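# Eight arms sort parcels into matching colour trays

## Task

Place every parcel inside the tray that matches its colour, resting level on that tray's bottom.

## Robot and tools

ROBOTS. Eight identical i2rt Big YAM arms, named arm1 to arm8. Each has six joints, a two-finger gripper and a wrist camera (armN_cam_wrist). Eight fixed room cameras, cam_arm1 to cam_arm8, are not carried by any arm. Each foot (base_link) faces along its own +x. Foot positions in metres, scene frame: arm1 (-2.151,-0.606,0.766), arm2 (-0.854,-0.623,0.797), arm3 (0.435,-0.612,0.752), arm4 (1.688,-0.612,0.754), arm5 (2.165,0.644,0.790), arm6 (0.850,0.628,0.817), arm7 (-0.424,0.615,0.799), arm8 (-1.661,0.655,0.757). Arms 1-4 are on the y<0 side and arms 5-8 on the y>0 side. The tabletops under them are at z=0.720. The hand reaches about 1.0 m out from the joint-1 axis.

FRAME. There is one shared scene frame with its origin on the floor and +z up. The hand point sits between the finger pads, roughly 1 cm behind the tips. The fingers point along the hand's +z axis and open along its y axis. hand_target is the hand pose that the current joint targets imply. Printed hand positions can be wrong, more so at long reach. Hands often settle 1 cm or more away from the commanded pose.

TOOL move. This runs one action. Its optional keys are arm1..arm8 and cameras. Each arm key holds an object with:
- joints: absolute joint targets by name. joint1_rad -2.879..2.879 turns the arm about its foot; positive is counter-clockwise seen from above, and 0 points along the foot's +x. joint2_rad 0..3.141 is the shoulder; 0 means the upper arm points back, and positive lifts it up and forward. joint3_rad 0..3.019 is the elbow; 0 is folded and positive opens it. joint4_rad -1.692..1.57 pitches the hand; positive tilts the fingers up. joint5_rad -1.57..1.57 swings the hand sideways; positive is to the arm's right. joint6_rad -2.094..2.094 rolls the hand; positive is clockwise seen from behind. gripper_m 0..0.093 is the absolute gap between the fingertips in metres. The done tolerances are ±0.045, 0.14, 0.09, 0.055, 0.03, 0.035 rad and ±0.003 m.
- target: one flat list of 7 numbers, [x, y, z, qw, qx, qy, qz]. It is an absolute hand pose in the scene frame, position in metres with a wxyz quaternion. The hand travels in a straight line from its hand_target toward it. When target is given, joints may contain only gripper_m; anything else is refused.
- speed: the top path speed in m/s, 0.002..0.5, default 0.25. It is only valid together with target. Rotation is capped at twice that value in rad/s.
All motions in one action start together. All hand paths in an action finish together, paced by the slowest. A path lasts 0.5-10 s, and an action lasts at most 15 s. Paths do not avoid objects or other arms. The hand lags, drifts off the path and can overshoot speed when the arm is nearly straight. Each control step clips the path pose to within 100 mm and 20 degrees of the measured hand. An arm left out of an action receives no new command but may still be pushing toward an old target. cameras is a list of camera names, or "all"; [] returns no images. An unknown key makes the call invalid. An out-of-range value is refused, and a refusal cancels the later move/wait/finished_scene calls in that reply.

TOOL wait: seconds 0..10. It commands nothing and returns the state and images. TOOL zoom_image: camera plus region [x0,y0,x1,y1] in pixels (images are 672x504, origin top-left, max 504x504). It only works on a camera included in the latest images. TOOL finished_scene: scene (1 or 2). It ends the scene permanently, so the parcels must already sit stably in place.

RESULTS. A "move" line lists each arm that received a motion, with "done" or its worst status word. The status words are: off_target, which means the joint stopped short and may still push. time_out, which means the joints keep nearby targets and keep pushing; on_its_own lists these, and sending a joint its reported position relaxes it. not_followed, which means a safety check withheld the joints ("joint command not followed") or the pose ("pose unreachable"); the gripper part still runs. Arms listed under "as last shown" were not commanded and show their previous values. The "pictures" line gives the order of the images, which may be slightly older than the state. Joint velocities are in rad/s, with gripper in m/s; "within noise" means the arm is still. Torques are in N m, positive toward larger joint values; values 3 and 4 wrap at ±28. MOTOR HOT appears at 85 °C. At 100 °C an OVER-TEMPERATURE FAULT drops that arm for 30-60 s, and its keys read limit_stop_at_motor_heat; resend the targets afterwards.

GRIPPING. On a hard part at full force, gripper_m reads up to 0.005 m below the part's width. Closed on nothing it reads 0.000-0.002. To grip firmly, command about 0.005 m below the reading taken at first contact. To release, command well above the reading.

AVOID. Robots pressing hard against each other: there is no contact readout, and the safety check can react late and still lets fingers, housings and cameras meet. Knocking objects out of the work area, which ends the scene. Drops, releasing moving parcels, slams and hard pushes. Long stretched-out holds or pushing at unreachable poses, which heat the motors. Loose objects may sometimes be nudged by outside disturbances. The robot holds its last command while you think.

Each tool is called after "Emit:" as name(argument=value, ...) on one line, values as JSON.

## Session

Emit:
move()

Scene clock: 0.00 s.
Joint torques (N m): no reading
Heat: arm1: hottest joint1_rad 30 °C; arm2: hottest joint2_rad 30 °C; arm3: hottest joint2_rad 30 °C; arm4: hottest joint3_rad 34 °C; arm5: hottest joint3_rad 32 °C; arm6: hottest joint2_rad 31 °C; arm7: hottest joint3_rad 34 °C; arm8: hottest joint1_rad 29 °C.
Joint velocities: within noise
arm1.joint_positions: joint1_rad=+0.458 joint2_rad=+0.456 joint3_rad=+1.438 joint4_rad=-1.139 joint5_rad=+0.063 joint6_rad=-0.074 gripper_m=+0.09396
arm1.joint_status: not commanded
arm1.hand: x=-1.9866 y=-0.6052 z=+1.4040 quat_wxyz=(-0.650, +0.024, -0.759, +0.041) (m; scene frame)
arm1.hand_target: x=-1.9921 y=-0.6053 z=+1.4119 quat_wxyz=(-0.658, +0.023, -0.752, +0.041) (m; scene frame)
arm1.hand_status: not commanded
arm2.joint_positions: joint1_rad=-0.133 joint2_rad=+0.490 joint3_rad=+1.431 joint4_rad=-1.371 joint5_rad=+0.122 joint6_rad=+0.254 gripper_m=+0.09396
arm2.joint_status: not commanded
arm2.hand: x=-0.9557 y=-0.4897 z=+1.3731 quat_wxyz=(-0.193, +0.711, -0.448, -0.506) (m; scene frame)
arm2.hand_target: x=-0.9532 y=-0.4923 z=+1.3817 quat_wxyz=(-0.195, +0.705, -0.446, -0.516) (m; scene frame)
arm2.hand_status: not commanded
arm3.joint_positions: joint1_rad=+0.288 joint2_rad=+0.566 joint3_rad=+1.355 joint4_rad=-1.309 joint5_rad=+0.227 joint6_rad=-0.408 gripper_m=+0.09396
arm3.joint_status: not commanded
arm3.hand: x=+0.2384 y=-0.5089 z=+1.2929 quat_wxyz=(-0.272, +0.862, -0.018, -0.428) (m; scene frame)
arm3.hand_target: x=+0.2407 y=-0.5098 z=+1.3061 quat_wxyz=(-0.276, +0.854, -0.020, -0.440) (m; scene frame)
arm3.hand_status: not commanded
arm4.joint_positions: joint1_rad=-0.202 joint2_rad=+0.526 joint3_rad=+1.372 joint4_rad=-1.530 joint5_rad=+0.176 joint6_rad=+0.279 gripper_m=+0.09396
arm4.joint_status: not commanded
arm4.hand: x=+1.8391 y=-0.5129 z=+1.2624 quat_wxyz=(-0.405, +0.175, -0.887, -0.138) (m; scene frame)
arm4.hand_target: x=+1.8372 y=-0.5146 z=+1.2716 quat_wxyz=(-0.414, +0.173, -0.882, -0.143) (m; scene frame)
arm4.hand_status: not commanded
arm5.joint_positions: joint1_rad=+0.150 joint2_rad=+0.484 joint3_rad=+1.403 joint4_rad=-1.356 joint5_rad=-0.018 joint6_rad=+0.258 gripper_m=+0.09396
arm5.joint_status: not commanded
arm5.hand: x=+1.9905 y=+0.6571 z=+1.3561 quat_wxyz=(+0.044, +0.831, -0.149, -0.534) (m; scene frame)
arm5.hand_target: x=+1.9935 y=+0.6567 z=+1.3668 quat_wxyz=(+0.045, +0.825, -0.147, -0.545) (m; scene frame)
arm5.hand_status: not commanded
arm6.joint_positions: joint1_rad=+0.005 joint2_rad=+0.600 joint3_rad=+1.377 joint4_rad=-1.425 joint5_rad=+0.198 joint6_rad=-0.419 gripper_m=+0.09396
arm6.joint_status: not commanded
arm6.hand: x=+1.0055 y=+0.4776 z=+1.3387 quat_wxyz=(-0.341, -0.130, -0.883, +0.295) (m; scene frame)
arm6.hand_target: x=+1.0039 y=+0.4787 z=+1.3519 quat_wxyz=(-0.354, -0.130, -0.876, +0.302) (m; scene frame)
arm6.hand_status: not commanded
arm7.joint_positions: joint1_rad=-0.316 joint2_rad=+0.535 joint3_rad=+1.368 joint4_rad=-1.177 joint5_rad=-0.073 joint6_rad=-0.126 gripper_m=+0.09396
arm7.joint_status: not commanded
arm7.hand: x=-0.2873 y=+0.4416 z=+1.3804 quat_wxyz=(-0.508, -0.311, -0.757, +0.270) (m; scene frame)
arm7.hand_target: x=-0.2897 y=+0.4449 z=+1.3917 quat_wxyz=(-0.517, -0.307, -0.750, +0.275) (m; scene frame)
arm7.hand_status: not commanded
arm8.joint_positions: joint1_rad=+0.154 joint2_rad=+0.581 joint3_rad=+1.368 joint4_rad=-1.211 joint5_rad=-0.224 joint6_rad=+0.370 gripper_m=+0.09396
arm8.joint_status: not commanded
arm8.hand: x=-1.7287 y=+0.4302 z=+1.3236 quat_wxyz=(-0.435, -0.755, -0.361, +0.333) (m; scene frame)
arm8.hand_target: x=-1.7273 y=+0.4330 z=+1.3347 quat_wxyz=(-0.441, -0.748, -0.360, +0.341) (m; scene frame)
arm8.hand_status: not commanded
pictures: arm1_cam_wrist, arm2_cam_wrist, arm3_cam_wrist, arm4_cam_wrist, arm5_cam_wrist, arm6_cam_wrist, arm7_cam_wrist, arm8_cam_wrist, cam_arm1, cam_arm2, cam_arm3, cam_arm4, cam_arm5, cam_arm6, cam_arm7, cam_arm8
camera_calibration:
arm1_cam_wrist: T_world_to_cam=[[-0.0151899, -0.996953, 0.076509, -0.739945], [-0.693604, -0.0446081, -0.718974, -0.390757], [0.720196, -0.0639881, -0.690813, 2.48858], [0, 0, 0, 1]] pos_world=[-2.07453, -0.595882, 1.49481]
arm2_cam_wrist: T_world_to_cam=[[0.840398, 0.511513, -0.179125, 1.29842], [0.377955, -0.790013, -0.482731, 0.641545], [-0.388434, 0.337985, -0.857254, 1.09193], [0, 0, 0, 1]] pos_world=[-0.909517, -0.526384, 1.47834]
arm3_cam_wrist: T_world_to_cam=[[0.273517, 0.847801, 0.454336, -0.222297], [0.935917, -0.125599, -0.329066, 0.144225], [-0.221918, 0.515226, -0.827825, 1.50942], [0, 0, 0, 1]] pos_world=[0.260787, -0.571114, 1.39799]
arm4_cam_wrist: T_world_to_cam=[[0.421855, -0.902681, -0.084888, -1.1342], [-0.884829, -0.389463, -0.255726, 1.75509], [0.197778, 0.182991, -0.963015, 1.07074], [0, 0, 0, 1]] pos_world=[1.81965, -0.536211, 1.38368]
arm5_cam_wrist: T_world_to_cam=[[0.208912, 0.948065, -0.239849, -0.712488], [0.828489, -0.301889, -0.471666, -0.803489], [-0.519578, -0.100176, -0.84853, 2.37481], [0, 0, 0, 1]] pos_world=[2.04843, 0.67082, 1.46523]
arm6_cam_wrist: T_world_to_cam=[[-0.428817, -0.788123, 0.441564, 0.214993], [-0.903379, 0.371489, -0.214249, 1.0236], [0.00481816, -0.490773, -0.871274, 1.52024], [0, 0, 0, 1]] pos_world=[1.00957, 0.535277, 1.44892]
arm7_cam_wrist: T_world_to_cam=[[-0.747697, -0.654596, 0.111593, -0.082968], [-0.585602, 0.570766, -0.575584, 0.380558], [0.313082, -0.495711, -0.810093, 1.54839], [0, 0, 0, 1]] pos_world=[-0.323954, 0.496036, 1.48264]
arm8_cam_wrist: T_world_to_cam=[[-0.833849, 0.353228, -0.424177, -1.03093], [0.527182, 0.737406, -0.422271, 1.15734], [0.163633, -0.575728, -0.8011, 1.71143], [0, 0, 0, 1]] pos_world=[-1.74981, 0.496045, 1.42244]

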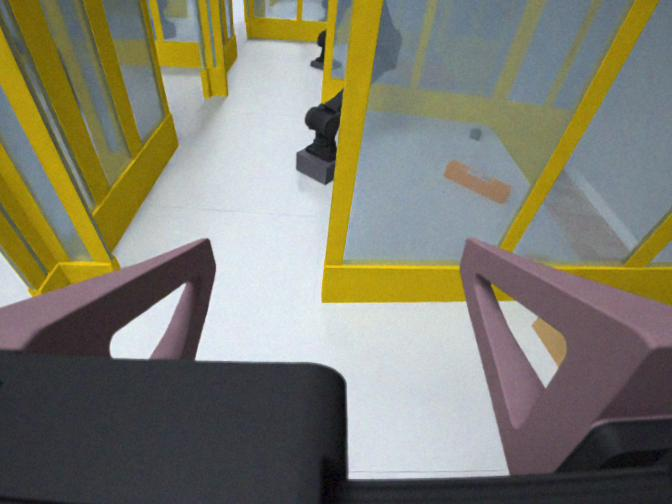

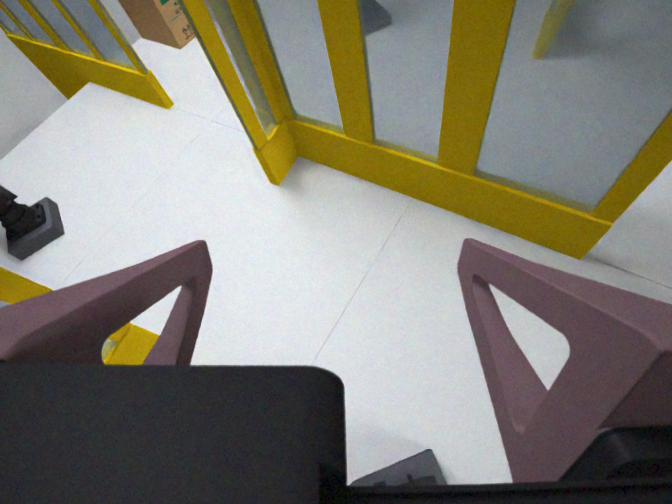

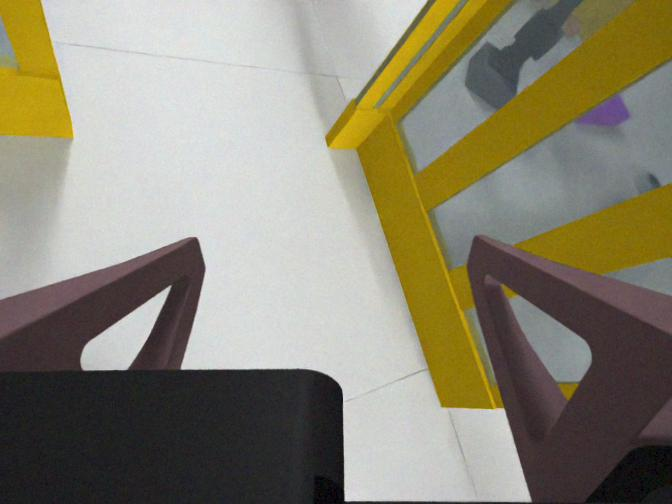

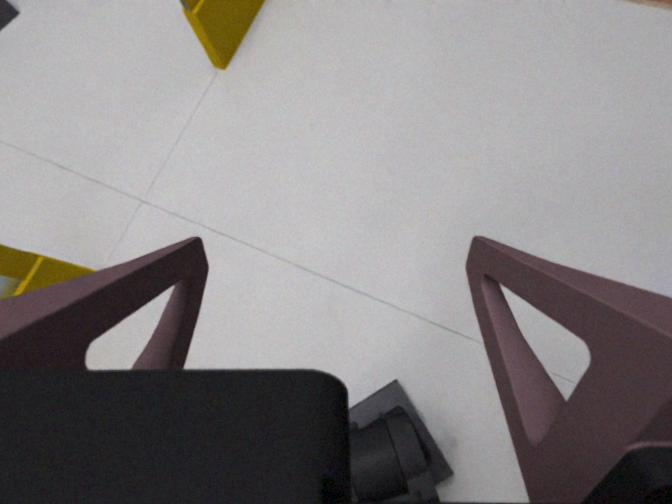

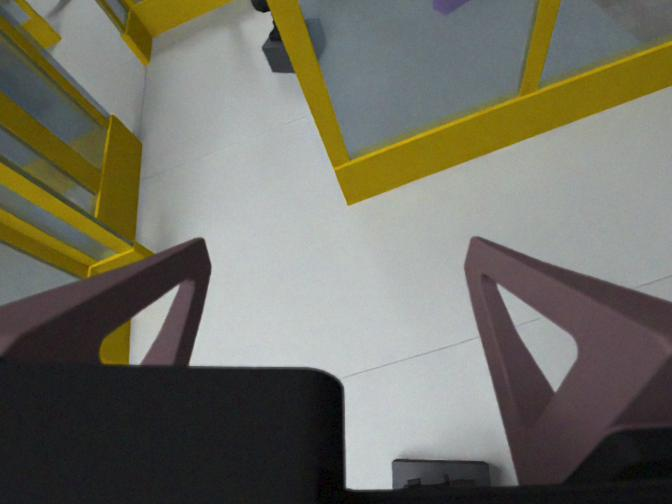

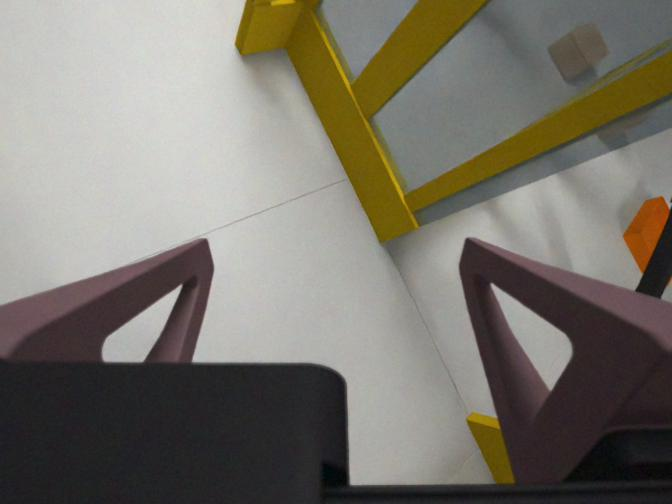

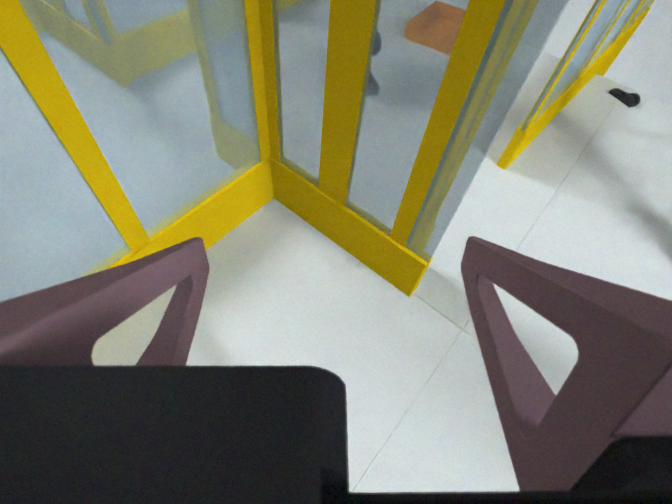

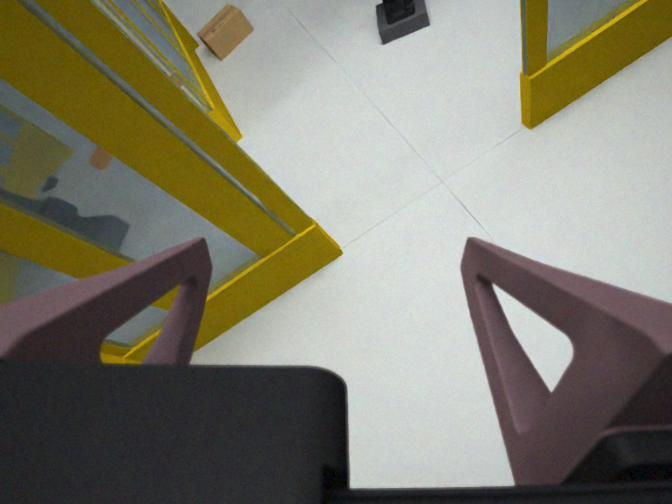

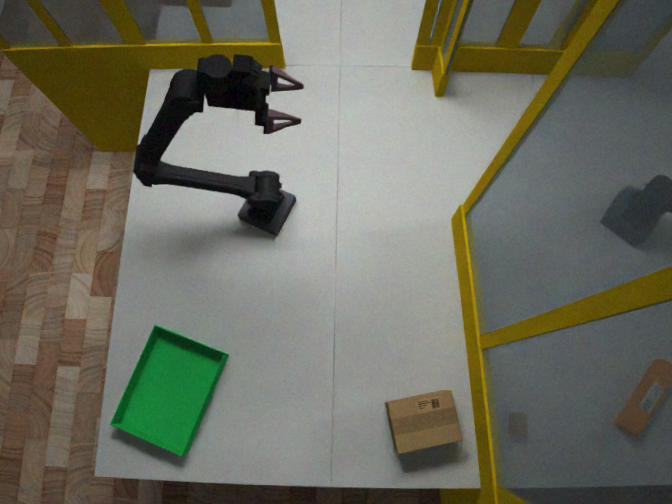

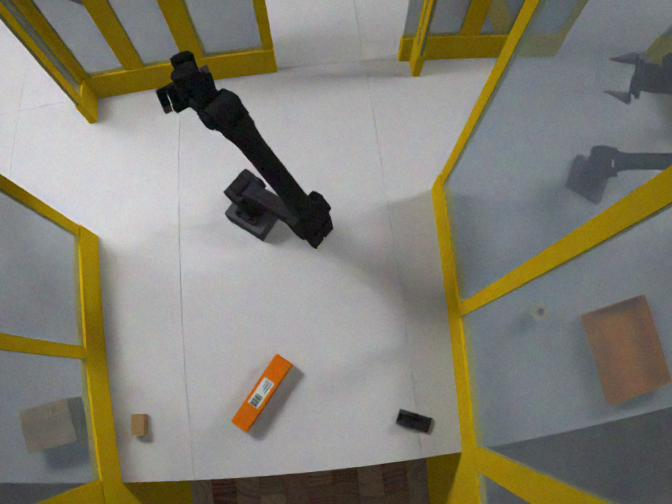

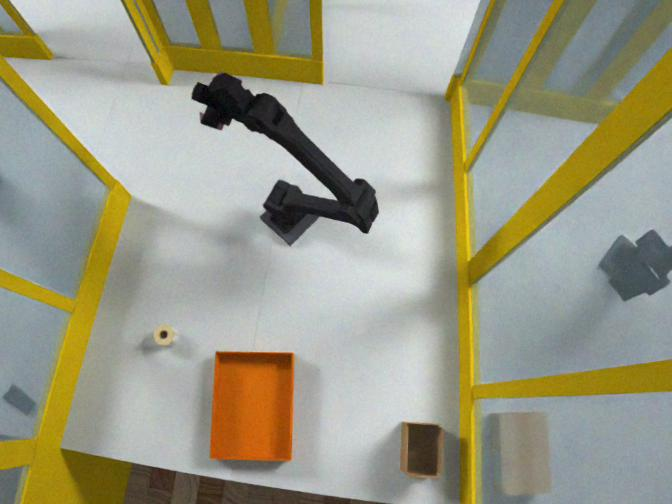

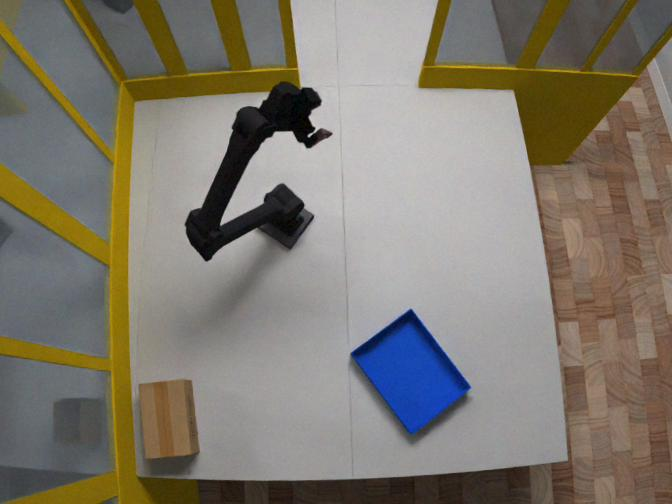

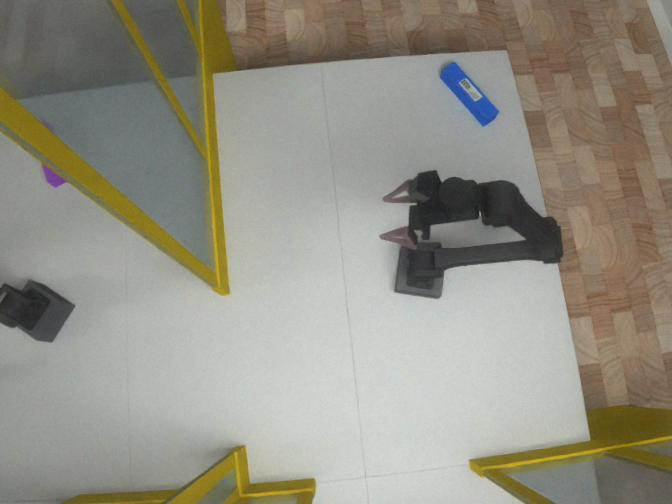

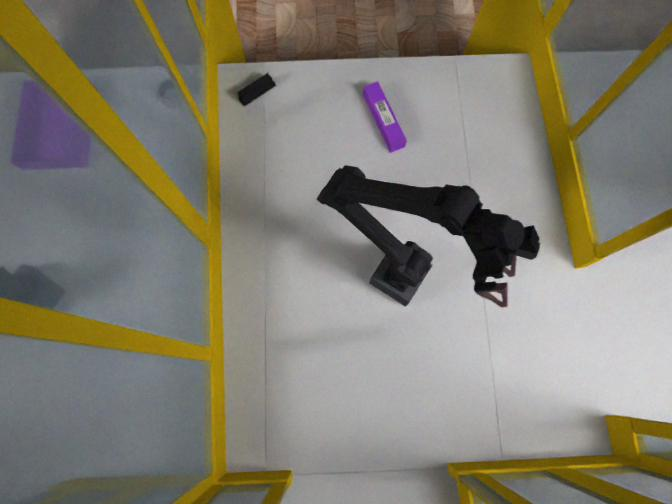

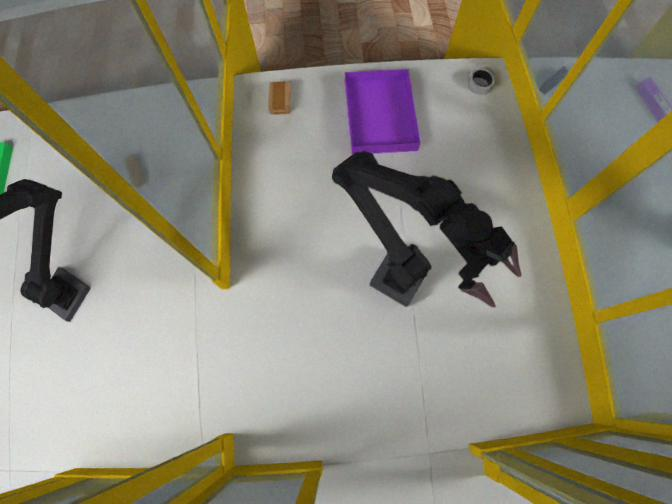

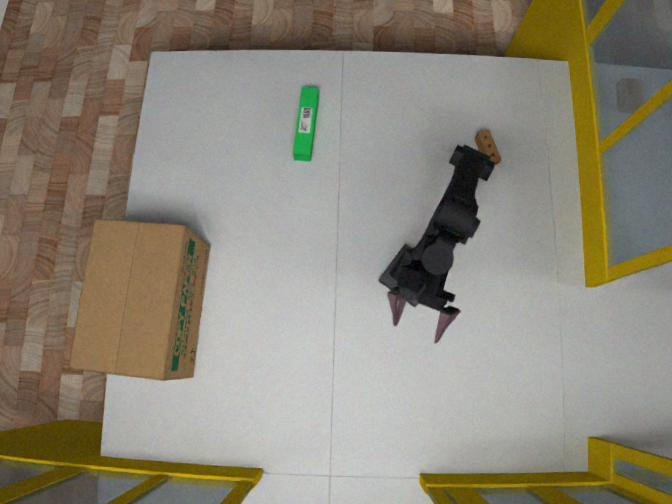

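Emit:
move(arm2={"joints":{"joint1_rad":2.175,"joint2_rad":1.3,"joint3_rad":1.25,"joint4_rad":-1.5,"joint5_rad":0,"joint6_rad":0.635,"gripper_m":0.091}}, arm5={"joints":{"joint1_rad":-1.71,"joint2_rad":1.3,"joint3_rad":1.25,"joint4_rad":-1.5,"joint5_rad":0,"joint6_rad":-0.93,"gripper_m":0.091}}, arm6={"joints":{"joint1_rad":2.206,"joint2_rad":1.3,"joint3_rad":1.25,"joint4_rad":-1.5,"joint5_rad":0,"joint6_rad":-0.28,"gripper_m":0.091}}, arm8={"joints":{"joint1_rad":-1.949,"joint2_rad":1.3,"joint3_rad":1.25,"joint4_rad":-1.5,"joint5_rad":0,"joint6_rad":0.62,"gripper_m":0.091}}, arm1={"joints":{"joint1_rad":1.56,"joint2_rad":1.3,"joint3_rad":1.25,"joint4_rad":-1.5,"joint5_rad":0,"joint6_rad":-0.43,"gripper_m":0.091}}, arm4={"joints":{"joint1_rad":0.253,"joint2_rad":1.3,"joint3_rad":1.25,"joint4_rad":-1.5,"joint5_rad":0,"joint6_rad":-0.367,"gripper_m":0.091}}, arm3={"joints":{"joint1_rad":0.321,"joint2_rad":1.3,"joint3_rad":1.25,"joint4_rad":-1.5,"joint5_rad":0,"joint6_rad":-0.29,"gripper_m":0.091}}, arm7={"joints":{"joint1_rad":0.34,"joint2_rad":1.3,"joint3_rad":1.25,"joint4_rad":-1.5,"joint5_rad":0,"joint6_rad":-0.298,"gripper_m":0.091}}, cameras=[])

Emit:
move(arm2={"target":[-0.888,-1.237,0.91,0,0.9048,0.4258,0],"speed":0.3}, arm5={"target":[2.45,1.316,0.91,0,0.8673,-0.4977,0],"speed":0.3}, arm6={"target":[0.838,1.303,0.91,0,0.805,-0.5934,0],"speed":0.3}, arm8={"target":[-2.018,1.192,0.91,0,0.6947,-0.7193,0],"speed":0.3}, cameras=["arm2_cam_wrist","arm5_cam_wrist","arm6_cam_wrist","arm8_cam_wrist"])

Scene clock: 80.83 s.
Joint torques (N m): arm1=[2.08 -7.77 8.55 -0.12 0.05 -0.09] | arm2=[-0.21 -11.46 8.85 0.2 0.1 0.07] | arm3=[0.62 -11.34 10.25 -0.21 -0.28 0.14] | arm4=[1.03 -7.18 10.4 0.54 -0.15 -0.03] | arm5=[-0.5 -7.88 7.62 -0.01 -0.31 -0.18] | arm6=[-1.2 -6.59 9.28 -0.1 0.08 0] | arm7=[0.15 -8 9.88 -0.25 0.01 0.02] | arm8=[2.14 -9.23 10.26 -0.55 -0.07 0.04]
Heat: arm1: hottest joint3_rad 32 °C; arm2: hottest joint3_rad 36 °C; arm3: hottest joint3_rad 32 °C; arm4: hottest joint3_rad 40 °C; arm5: hottest joint3_rad 35 °C; arm6: hottest joint3_rad 34 °C; arm7: hottest joint3_rad 43 °C; arm8: hottest joint3_rad 36 °C.
move: arm1 done; arm2 done; arm3 done; arm4 done; arm5 done; arm6 done; arm7 done; arm8 done
Joint velocities: within noise
arm1.joint_positions: joint1_rad=+1.549 joint2_rad=+1.294 joint3_rad=+1.252 joint4_rad=-1.488 joint5_rad=+0.001 joint6_rad=-0.423 gripper_m=+0.09114
arm1.joint_status: all done
arm1.hand: x=-1.9900 y=-0.2651 z=+1.0147 quat_wxyz=(-0.017, +0.699, -0.715, -0.002) (m; scene frame)
arm1.hand_target: x=-1.9948 y=-0.2659 z=+1.0117 quat_wxyz=(-0.007, +0.705, -0.709, +0.001) (m; scene frame)
arm1.hand_status: not commanded
arm2.joint_positions: joint1_rad=+2.180 joint2_rad=+1.304 joint3_rad=+1.244 joint4_rad=-1.491 joint5_rad=-0.001 joint6_rad=+0.622 gripper_m=+0.09111
arm2.joint_status: all done
arm2.hand: x=-0.8734 y=-0.9964 z=+1.0422 quat_wxyz=(+0.009, +0.901, +0.434, -0.004) (m; scene frame)
arm2.hand_target: x=-0.8756 y=-0.9951 z=+1.0456 quat_wxyz=(+0.008, +0.905, +0.426, -0.005) (m; scene frame)
arm2.hand_status: not commanded
arm3.joint_positions: joint1_rad=+0.306 joint2_rad=+1.304 joint3_rad=+1.238 joint4_rad=-1.488 joint5_rad=+0.004 joint6_rad=-0.306 gripper_m=+0.09106
arm3.joint_status: all done
arm3.hand: x=+0.0790 y=-0.5002 z=+0.9930 quat_wxyz=(-0.007, +1.000, +0.001, -0.004) (m; scene frame)
arm3.hand_target: x=+0.0771 y=-0.5064 z=+0.9988 quat_wxyz=(-0.006, +1.000, +0.000, -0.007) (m; scene frame)
arm3.hand_status: not commanded
arm4.joint_positions: joint1_rad=+0.243 joint2_rad=+1.290 joint3_rad=+1.248 joint4_rad=-1.507 joint5_rad=+0.001 joint6_rad=-0.358 gripper_m=+0.09112
arm4.joint_status: all done
arm4.hand: x=+1.8269 y=-0.2658 z=+1.0001 quat_wxyz=(-0.003, +0.701, -0.713, -0.005) (m; scene frame)
arm4.hand_target: x=+1.8242 y=-0.2613 z=+0.9973 quat_wxyz=(-0.002, +0.708, -0.707, -0.005) (m; scene frame)
arm4.hand_status: not commanded
arm5.joint_positions: joint1_rad=-1.715 joint2_rad=+1.310 joint3_rad=+1.238 joint4_rad=-1.489 joint5_rad=+0.002 joint6_rad=-0.920 gripper_m=+0.09115
arm5.joint_status: all done
arm5.hand: x=+2.3117 y=+0.9851 z=+1.0334 quat_wxyz=(-0.008, +0.864, -0.504, +0.000) (m; scene frame)
arm5.hand_target: x=+2.3094 y=+0.9854 z=+1.0415 quat_wxyz=(-0.014, +0.867, -0.497, -0.001) (m; scene frame)
arm5.hand_status: not commanded
arm6.joint_positions: joint1_rad=+2.214 joint2_rad=+1.299 joint3_rad=+1.239 joint4_rad=-1.491 joint5_rad=-0.002 joint6_rad=-0.289 gripper_m=+0.09114
arm6.joint_status: all done
arm6.hand: x=+0.8411 y=+0.9999 z=+1.0619 quat_wxyz=(-0.007, +0.809, -0.588, -0.007) (m; scene frame)
arm6.hand_target: x=+0.8444 y=+1.0008 z=+1.0659 quat_wxyz=(-0.008, +0.804, -0.594, -0.006) (m; scene frame)
arm6.hand_status: not commanded
arm7.joint_positions: joint1_rad=+0.335 joint2_rad=+1.294 joint3_rad=+1.254 joint4_rad=-1.489 joint5_rad=-0.002 joint6_rad=-0.289 gripper_m=+0.09110
arm7.joint_status: all done
arm7.hand: x=-0.0652 y=+0.5016 z=+1.0513 quat_wxyz=(-0.020, -0.008, -1.000, +0.004) (m; scene frame)
arm7.hand_target: x=-0.0677 y=+0.5037 z=+1.0476 quat_wxyz=(-0.010, -0.001, -1.000, +0.002) (m; scene frame)
arm7.hand_status: not commanded
arm8.joint_positions: joint1_rad=-1.954 joint2_rad=+1.305 joint3_rad=+1.246 joint4_rad=-1.490 joint5_rad=+0.001 joint6_rad=+0.614 gripper_m=+0.09110
arm8.joint_status: all done
arm8.hand: x=-1.8664 y=+0.9688 z=+1.0026 quat_wxyz=(+0.002, -0.696, +0.718, +0.010) (m; scene frame)
arm8.hand_target: x=-1.8668 y=+0.9661 z=+1.0058 quat_wxyz=(+0.001, -0.695, +0.719, +0.010) (m; scene frame)
arm8.hand_status: not commanded
pictures: none
No camera images: "cameras" was empty.

Scene clock: 83.70 s.
Joint torques (N m): arm1=[1.67 -8 8.51 -0.09 0.02 -0.06] | arm2=[-0.09 -21.54 11.47 0.13 0.08 0.08] | arm3=[0.67 -11.34 10.25 -0.25 -0.3 0.13] | arm4=[1.03 -7.12 10.39 0.55 -0.15 -0.04] | arm5=[-0.38 -21.25 10.15 -0.2 -0.29 -0.16] | arm6=[-1.08 -16.09 12.53 -0.2 0.09 -0.02] | arm7=[0.09 -7.94 9.88 -0.2 0 0.02] | arm8=[2.37 -19.14 14.52 -0.62 -0.07 0.02]
Heat: arm1: hottest joint3_rad 32 °C; arm2: hottest joint3_rad 36 °C; arm3: hottest joint3_rad 32 °C; arm4: hottest joint3_rad 40 °C; arm5: hottest joint3_rad 36 °C; arm6: hottest joint3_rad 34 °C; arm7: hottest joint3_rad 42 °C; arm8: hottest joint3_rad 37 °C.
move: arm2 off_target; arm5 off_target; arm6 off_target; arm8 off_target
Joint velocities: within noise
arm1, arm3, arm4, arm7: as last shown
arm2.joint_positions: joint1_rad=+2.180 joint2_rad=+1.989 joint3_rad=+1.729 joint4_rad=-1.330 joint5_rad=-0.001 joint6_rad=+0.623 gripper_m=+0.09111
arm2.joint_status: not commanded
arm2.hand: x=-0.8852 y=-1.2242 z=+0.9016 quat_wxyz=(-0.009, +0.901, +0.433, +0.005) (m; scene frame)
arm2.hand_target: x=-0.8881 y=-1.2365 z=+0.9101 quat_wxyz=(+0.000, +0.905, +0.426, +0.000) (m; scene frame)
arm2.hand_status: off_target (0.016 m and 1.5 deg from the pose sent, 0.275 m and 1.5 deg at the start)
arm4.joint_positions: joint1_rad=+0.243 joint2_rad=+1.290 joint3_rad=+1.248 joint4_rad=-1.507 joint5_rad=+0.001 joint6_rad=-0.359 gripper_m=+0.09112
arm5.joint_positions: joint1_rad=-1.715 joint2_rad=+2.413 joint3_rad=+2.448 joint4_rad=-1.645 joint5_rad=+0.001 joint6_rad=-0.920 gripper_m=+0.09115
arm5.joint_status: not commanded
arm5.hand: x=+2.4497 y=+1.3063 z=+0.8951 quat_wxyz=(+0.016, +0.864, -0.504, +0.003) (m; scene frame)
arm5.hand_target: x=+2.4498 y=+1.3152 z=+0.9101 quat_wxyz=(-0.001, +0.867, -0.498, +0.000) (m; scene frame)
arm5.hand_status: off_target (0.018 m and 2.0 deg from the pose sent, 0.379 m and 1.3 deg at the start)
arm6.joint_positions: joint1_rad=+2.214 joint2_rad=+2.175 joint3_rad=+1.975 joint4_rad=-1.400 joint5_rad=-0.002 joint6_rad=-0.289 gripper_m=+0.09114
arm6.joint_status: not commanded
arm6.hand: x=+0.8337 y=+1.2879 z=+0.8992 quat_wxyz=(+0.012, +0.809, -0.588, +0.008) (m; scene frame)
arm6.hand_target: x=+0.8381 y=+1.3022 z=+0.9100 quat_wxyz=(+0.000, +0.805, -0.593, +0.000) (m; scene frame)
arm6.hand_status: off_target (0.019 m and 1.9 deg from the pose sent, 0.339 m and 1.4 deg at the start)
arm8.joint_positions: joint1_rad=-1.953 joint2_rad=+2.052 joint3_rad=+1.936 joint4_rad=-1.476 joint5_rad=+0.001 joint6_rad=+0.616 gripper_m=+0.09110
arm8.joint_status: not commanded
arm8.hand: x=-2.0078 y=+1.1830 z=+0.9015 quat_wxyz=(-0.002, -0.695, +0.719, -0.011) (m; scene frame)
arm8.hand_target: x=-2.0177 y=+1.1914 z=+0.9100 quat_wxyz=(+0.000, -0.695, +0.719, +0.001) (m; scene frame)
arm8.hand_status: off_target (0.016 m and 1.3 deg from the pose sent, 0.285 m and 1.2 deg at the start)
pictures: arm2_cam_wrist, arm5_cam_wrist, arm6_cam_wrist, arm8_cam_wrist
camera_calibration:
arm2_cam_wrist: T_world_to_cam=[[-0.777843, 0.628001, 0.0239774, 0.0575088], [0.514888, 0.614936, 0.59728, 0.6745], [0.360348, 0.476936, -0.801674, 1.7462], [0, 0, 0, 1]] pos_world=[-0.931797, -1.28371, 0.995635]
arm5_cam_wrist: T_world_to_cam=[[0.875836, 0.48226, -0.0183237, -2.75804], [0.399518, -0.703223, 0.588101, -0.578904], [0.270732, -0.522401, -0.80858, 0.867114], [0, 0, 0, 1]] pos_world=[2.41212, 1.37597, 0.991047]
arm6_cam_wrist: T_world_to_cam=[[0.948789, 0.31589, -0.0035814, -1.19607], [0.255304, -0.76004, 0.597628, 0.234502], [0.186063, -0.567937, -0.801766, 1.42156], [0, 0, 0, 1]] pos_world=[0.810452, 1.36342, 0.995334]
arm8_cam_wrist: T_world_to_cam=[[0.999227, -0.0391914, 0.00307512, 2.05079], [-0.0330403, -0.794858, 0.605895, 0.332095], [-0.0213016, -0.605528, -0.795539, 1.51129], [0, 0, 0, 1]] pos_world=[-2.00604, 1.25947, 0.994768]

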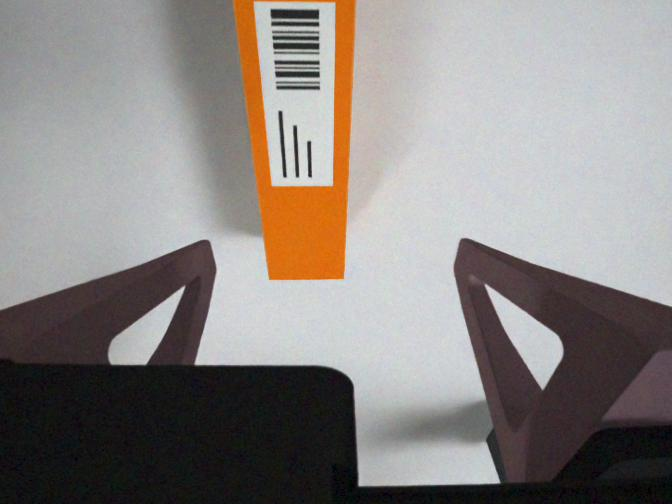

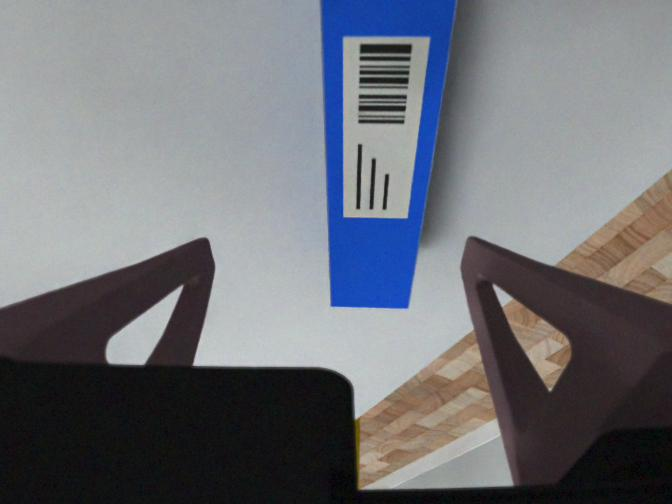

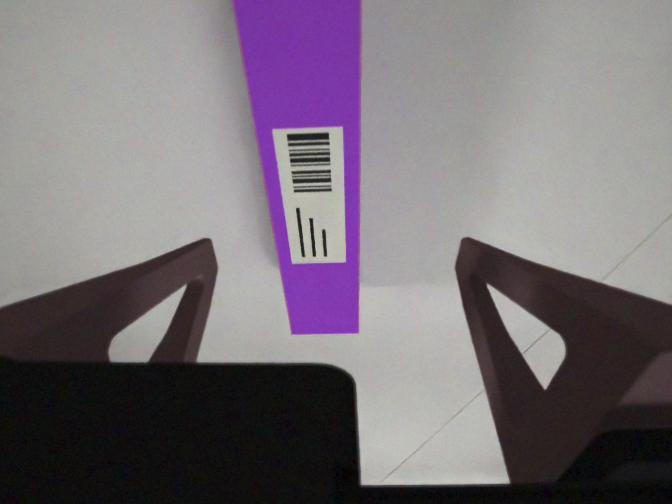

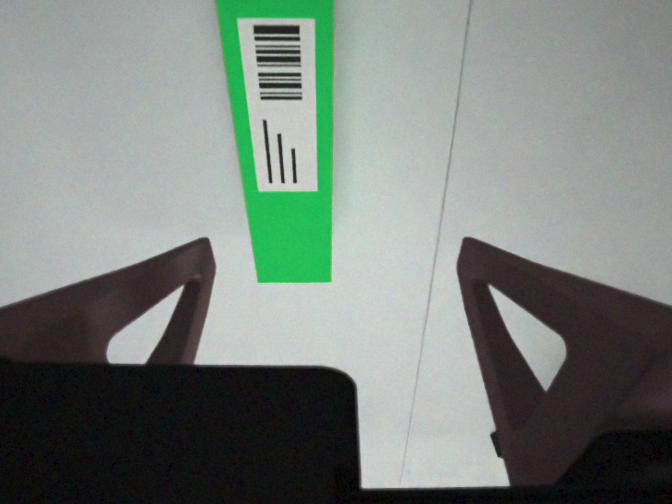

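Emit:
move(arm2={"target":[-0.879,-1.246,0.767,0,0.9048,0.4258,0],"speed":0.15}, arm5={"target":[2.467,1.319,0.767,0,0.8673,-0.4977,0],"speed":0.15}, arm8={"target":[-2.039,1.196,0.767,0,0.6947,-0.7193,0],"speed":0.15}, cameras=["cam_arm6","cam_arm5","cam_arm8","cam_arm2"])

Emit:
zoom_image(camera="cam_arm6", region=[330, 60, 450, 180])

Scene clock: 116.77 s.
Joint torques (N m): arm1=[2.14 -8.06 8.54 -0.14 0.04 -0.06] | arm2=[0.79 -22.71 7.53 0.91 0.09 0.08] | arm3=[0.62 -11.46 10.24 -0.24 -0.28 0.12] | arm4=[1.03 -7.12 10.39 0.55 -0.15 -0.03] | arm5=[-1.14 -22.01 7.15 0.77 -0.29 -0.15] | arm6=[-1.08 -16.03 12.53 -0.21 0.08 -0.02] | arm7=[0.09 -8.06 9.85 -0.2 0 0.04] | arm8=[2.37 -20.66 9.42 0.23 -0.06 0.03]
Heat: arm1: hottest joint3_rad 33 °C; arm2: hottest joint3_rad 41 °C; arm3: hottest joint3_rad 34 °C; arm4: hottest joint3_rad 42 °C; arm5: hottest joint3_rad 39 °C; arm6: hottest joint3_rad 40 °C; arm7: hottest joint3_rad 41 °C; arm8: hottest joint3_rad 39 °C.
move: arm2 done; arm5 done; arm8 done
Joint velocities: within noise
arm1, arm3, arm4, arm7: as last shown
arm2.joint_positions: joint1_rad=+2.185 joint2_rad=+2.155 joint3_rad=+1.649 joint4_rad=-1.064 joint5_rad=-0.001 joint6_rad=+0.638 gripper_m=+0.09111
arm2.joint_status: not commanded
arm2.hand: x=-0.8833 y=-1.2438 z=+0.7746 quat_wxyz=(+0.000, +0.903, +0.429, +0.000) (m; scene frame)
arm2.hand_target: x=-0.8790 y=-1.2458 z=+0.7671 quat_wxyz=(+0.000, +0.905, +0.426, +0.000) (m; scene frame)
arm2.hand_status: done (0.009 m and 0.4 deg from the pose sent, 0.136 m and 1.5 deg at the start)
arm5.joint_positions: joint1_rad=-1.724 joint2_rad=+2.514 joint3_rad=+2.287 joint4_rad=-1.376 joint5_rad=+0.001 joint6_rad=-0.939 gripper_m=+0.09115
arm5.joint_status: not commanded
arm5.hand: x=+2.4599 y=+1.3148 z=+0.7617 quat_wxyz=(+0.012, +0.866, -0.499, +0.002) (m; scene frame)
arm5.hand_target: x=+2.4668 y=+1.3188 z=+0.7671 quat_wxyz=(+0.000, +0.867, -0.498, +0.000) (m; scene frame)
arm5.hand_status: done (0.010 m and 1.4 deg from the pose sent, 0.130 m and 2.0 deg at the start)
arm6.joint_positions: joint1_rad=+2.214 joint2_rad=+2.175 joint3_rad=+1.975 joint4_rad=-1.401 joint5_rad=-0.002 joint6_rad=-0.289 gripper_m=+0.09114
arm6.joint_status: not commanded
arm6.hand: x=+0.8337 y=+1.2878 z=+0.8992 quat_wxyz=(+0.012, +0.809, -0.588, +0.008) (m; scene frame)
arm6.hand_target: x=+0.8381 y=+1.3021 z=+0.9100 quat_wxyz=(+0.000, +0.805, -0.593, +0.000) (m; scene frame)
arm6.hand_status: not commanded
arm8.joint_positions: joint1_rad=-1.931 joint2_rad=+2.197 joint3_rad=+1.843 joint4_rad=-1.214 joint5_rad=+0.001 joint6_rad=+0.638 gripper_m=+0.09110
arm8.joint_status: not commanded
arm8.hand: x=-2.0345 y=+1.1966 z=+0.7764 quat_wxyz=(+0.000, -0.695, +0.719, +0.001) (m; scene frame)
arm8.hand_target: x=-2.0388 y=+1.1958 z=+0.7669 quat_wxyz=(+0.000, -0.695, +0.719, +0.000) (m; scene frame)
arm8.hand_status: done (0.010 m and 0.2 deg from the pose sent, 0.139 m and 1.3 deg at the start)
pictures: cam_arm2, cam_arm5, cam_arm6, cam_arm8

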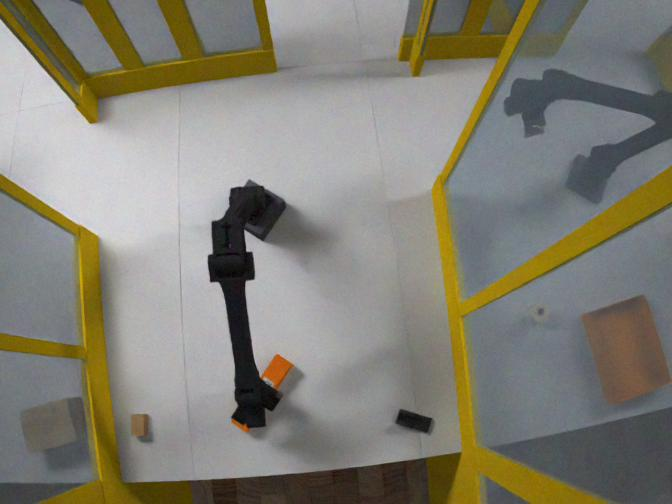

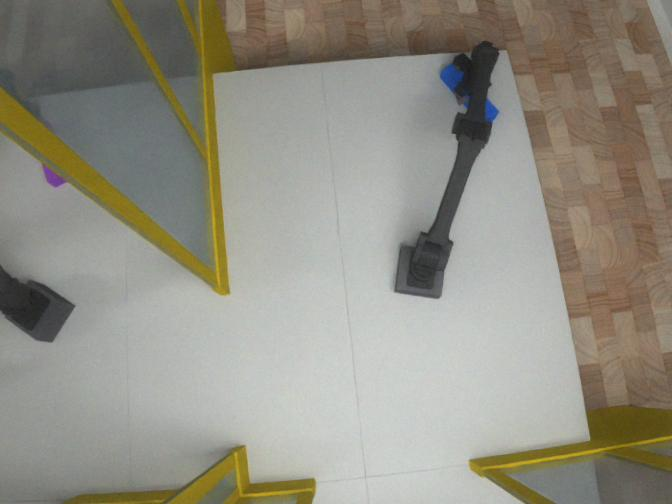

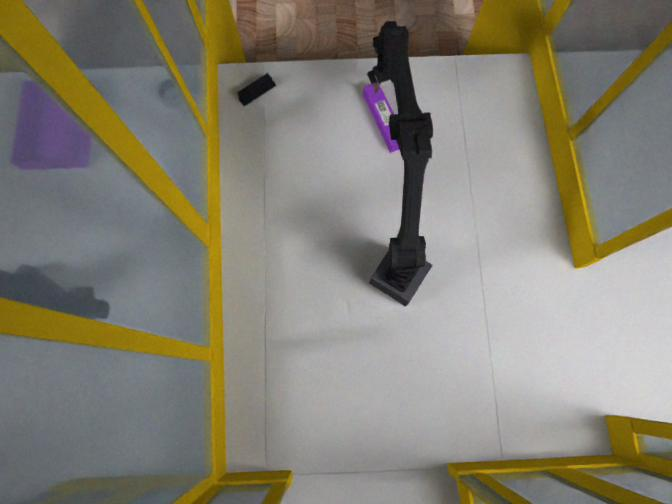

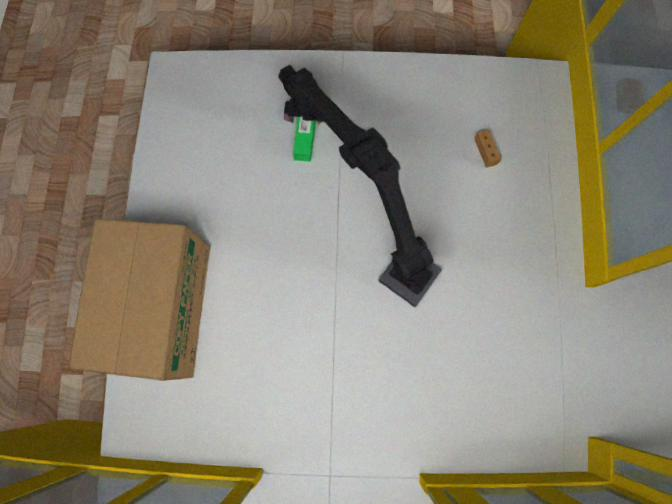

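Scaled by 4.200.

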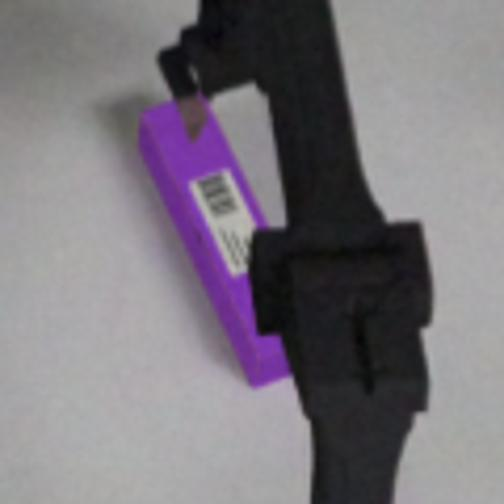

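Emit:
move(arm6={"target":[0.838,1.26,0.767,0,0.805,-0.5934,0],"speed":0.15}, arm2={"joints":{"gripper_m":0.045}}, arm5={"joints":{"gripper_m":0.045}}, arm8={"joints":{"gripper_m":0.045}}, cameras=[])

Emit:
move(arm6={"joints":{"gripper_m":0.045}}, arm2={"target":[-0.879,-1.246,0.88,0,0.9048,0.4258,0],"speed":0.2}, arm5={"target":[2.467,1.319,0.88,0,0.8673,-0.4977,0],"speed":0.2}, arm8={"target":[-2.039,1.196,0.88,0,0.6947,-0.7193,0],"speed":0.2}, cameras=["arm6_cam_wrist"])

Scene clock: 128.57 s.
Joint torques (N m): arm1=[2.32 -8 8.62 -0.08 0.05 -0.06] | arm2=[0.79 -22.71 7.54 0.88 0.09 0.07] | arm3=[0.56 -11.4 10.28 -0.24 -0.29 0.13] | arm4=[1.03 -7.18 10.4 0.55 -0.15 -0.03] | arm5=[-1.49 -21.48 7.2 0.65 -0.27 -0.15] | arm6=[-0.97 -15.62 7.6 0.58 0.08 0] | arm7=[0.15 -7.88 9.89 -0.21 0.01 0.02] | arm8=[2.2 -20.48 9.55 0.23 -0.05 0.02]
Heat: arm1: hottest joint3_rad 33 °C; arm2: hottest joint3_rad 40 °C; arm3: hottest joint3_rad 34 °C; arm4: hottest joint3_rad 42 °C; arm5: hottest joint3_rad 39 °C; arm6: hottest joint3_rad 41 °C; arm7: hottest joint3_rad 41 °C; arm8: hottest joint2_rad 39 °C.
move: arm2 off_target; arm5 off_target; arm6 done; arm8 off_target
Joint velocities: within noise
arm1, arm3, arm4, arm7: as last shown
arm2.joint_positions: joint1_rad=+2.185 joint2_rad=+2.155 joint3_rad=+1.649 joint4_rad=-1.063 joint5_rad=-0.001 joint6_rad=+0.639 gripper_m=+0.05834
arm2.joint_status: gripper_m off_target (ended at +0.05838, target +0.04500)
arm2.hand: x=-0.8833 y=-1.2438 z=+0.7746 quat_wxyz=(+0.000, +0.904, +0.428, +0.000) (m; scene frame)
arm2.hand_target: x=-0.8791 y=-1.2457 z=+0.7671 quat_wxyz=(+0.000, +0.905, +0.426, +0.000) (m; scene frame)
arm2.hand_status: not commanded
arm5.joint_positions: joint1_rad=-1.724 joint2_rad=+2.514 joint3_rad=+2.287 joint4_rad=-1.375 joint5_rad=+0.000 joint6_rad=-0.940 gripper_m=+0.05844
arm5.joint_status: gripper_m off_target (ended at +0.05848, target +0.04500)
arm5.hand: x=+2.4598 y=+1.3150 z=+0.7617 quat_wxyz=(+0.012, +0.867, -0.499, +0.002) (m; scene frame)
arm5.hand_target: x=+2.4668 y=+1.3189 z=+0.7671 quat_wxyz=(+0.000, +0.867, -0.498, +0.000) (m; scene frame)
arm5.hand_status: not commanded
arm6.joint_positions: joint1_rad=+2.214 joint2_rad=+2.209 joint3_rad=+1.671 joint4_rad=-1.044 joint5_rad=-0.002 joint6_rad=-0.289 gripper_m=+0.09114
arm6.joint_status: not commanded
arm6.hand: x=+0.8345 y=+1.2556 z=+0.7699 quat_wxyz=(+0.005, +0.809, -0.588, +0.002) (m; scene frame)
arm6.hand_target: x=+0.8380 y=+1.2599 z=+0.7670 quat_wxyz=(+0.000, +0.805, -0.593, +0.000) (m; scene frame)
arm6.hand_status: done (0.006 m and 1.0 deg from the pose sent, 0.135 m and 1.9 deg at the start)
arm8.joint_positions: joint1_rad=-1.931 joint2_rad=+2.197 joint3_rad=+1.843 joint4_rad=-1.214 joint5_rad=+0.001 joint6_rad=+0.639 gripper_m=+0.05907
arm8.joint_status: gripper_m off_target (ended at +0.05910, target +0.04500)
arm8.hand: x=-2.0345 y=+1.1966 z=+0.7764 quat_wxyz=(+0.000, -0.695, +0.719, +0.001) (m; scene frame)
arm8.hand_target: x=-2.0387 y=+1.1958 z=+0.7669 quat_wxyz=(+0.000, -0.695, +0.719, +0.000) (m; scene frame)
arm8.hand_status: not commanded
pictures: none
No camera images: "cameras" was empty.

Scene clock: 130.10 s.
Joint torques (N m): arm1=[1.9 -7.47 8.61 -0.17 0.02 -0.07] | arm2=[0.79 -22.48 10.96 0.12 0.09 0.07] | arm3=[0.62 -11.28 10.25 -0.27 -0.29 0.13] | arm4=[0.97 -7.18 10.4 0.55 -0.15 -0.03] | arm5=[-1.08 -21.13 10.37 -0.4 -0.24 -0.16] | arm6=[-0.97 -15.74 7.51 0.55 0.08 -0.01] | arm7=[0.32 -8 9.85 -0.2 0 0.02] | arm8=[2.55 -21.54 14.27 -0.62 -0.04 0.02]
Heat: arm1: hottest joint3_rad 33 °C; arm2: hottest joint3_rad 40 °C; arm3: hottest joint3_rad 34 °C; arm4: hottest joint3_rad 42 °C; arm5: hottest joint3_rad 39 °C; arm6: hottest joint3_rad 41 °C; arm7: hottest joint3_rad 41 °C; arm8: hottest joint2_rad 39 °C.
move: arm2 off_target; arm5 off_target; arm6 off_target; arm8 off_target
Joint velocities: within noise
arm1, arm3, arm4, arm7: as last shown
arm2.joint_positions: joint1_rad=+2.185 joint2_rad=+2.039 joint3_rad=+1.725 joint4_rad=-1.277 joint5_rad=-0.001 joint6_rad=+0.639 gripper_m=+0.05835
arm2.joint_status: not commanded
arm2.hand: x=-0.8829 y=-1.2340 z=+0.8708 quat_wxyz=(-0.009, +0.904, +0.428, +0.005) (m; scene frame)
arm2.hand_target: x=-0.8790 y=-1.2455 z=+0.8801 quat_wxyz=(+0.000, +0.905, +0.426, +0.000) (m; scene frame)
arm2.hand_status: off_target (0.016 m and 1.2 deg from the pose sent, 0.105 m and 0.3 deg at the start)
arm3.hand: x=+0.0790 y=-0.5002 z=+0.9930 quat_wxyz=(-0.007, +1.000, +0.000, -0.004) (m; scene frame)
arm5.joint_positions: joint1_rad=-1.724 joint2_rad=+2.456 joint3_rad=+2.446 joint4_rad=-1.603 joint5_rad=+0.000 joint6_rad=-0.940 gripper_m=+0.05845
arm5.joint_status: not commanded
arm5.hand: x=+2.4581 y=+1.3115 z=+0.8636 quat_wxyz=(+0.017, +0.867, -0.499, +0.002) (m; scene frame)
arm5.hand_target: x=+2.4665 y=+1.3182 z=+0.8802 quat_wxyz=(-0.001, +0.867, -0.498, +0.000) (m; scene frame)
arm5.hand_status: off_target (0.020 m and 2.0 deg from the pose sent, 0.119 m and 1.4 deg at the start)
arm6.joint_positions: joint1_rad=+2.214 joint2_rad=+2.209 joint3_rad=+1.671 joint4_rad=-1.043 joint5_rad=-0.001 joint6_rad=-0.288 gripper_m=+0.05942
arm6.joint_status: gripper_m off_target (ended at +0.05945, target +0.04500)
arm6.hand: x=+0.8346 y=+1.2558 z=+0.7699 quat_wxyz=(+0.004, +0.809, -0.588, +0.002) (m; scene frame)
arm6.hand_target: x=+0.8381 y=+1.2600 z=+0.7670 quat_wxyz=(+0.000, +0.805, -0.593, +0.000) (m; scene frame)
arm6.hand_status: not commanded
arm8.joint_positions: joint1_rad=-1.931 joint2_rad=+2.128 joint3_rad=+1.953 joint4_rad=-1.435 joint5_rad=+0.001 joint6_rad=+0.639 gripper_m=+0.05907
arm8.joint_status: not commanded
arm8.hand: x=-2.0280 y=+1.1873 z=+0.8609 quat_wxyz=(-0.003, -0.695, +0.719, -0.020) (m; scene frame)
arm8.hand_target: x=-2.0384 y=+1.1952 z=+0.8802 quat_wxyz=(+0.000, -0.695, +0.719, +0.000) (m; scene frame)
arm8.hand_status: off_target (0.024 m and 2.3 deg from the pose sent, 0.104 m and 0.2 deg at the start)
pictures: arm6_cam_wrist
camera_calibration:
arm6_cam_wrist: T_world_to_cam=[[0.949029, 0.315179, 0.00257352, -1.19123], [0.254787, -0.77194, 0.582402, 0.314206], [0.185547, -0.552061, -0.812897, 1.28855], [0, 0, 0, 1]] pos_world=[0.811373, 1.32936, 0.867531]

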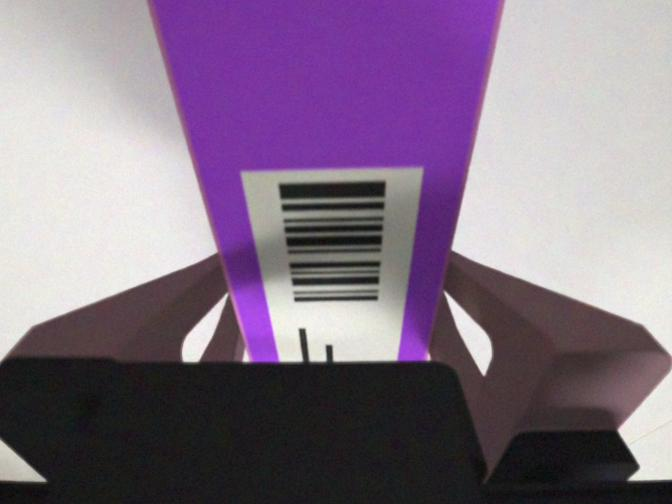

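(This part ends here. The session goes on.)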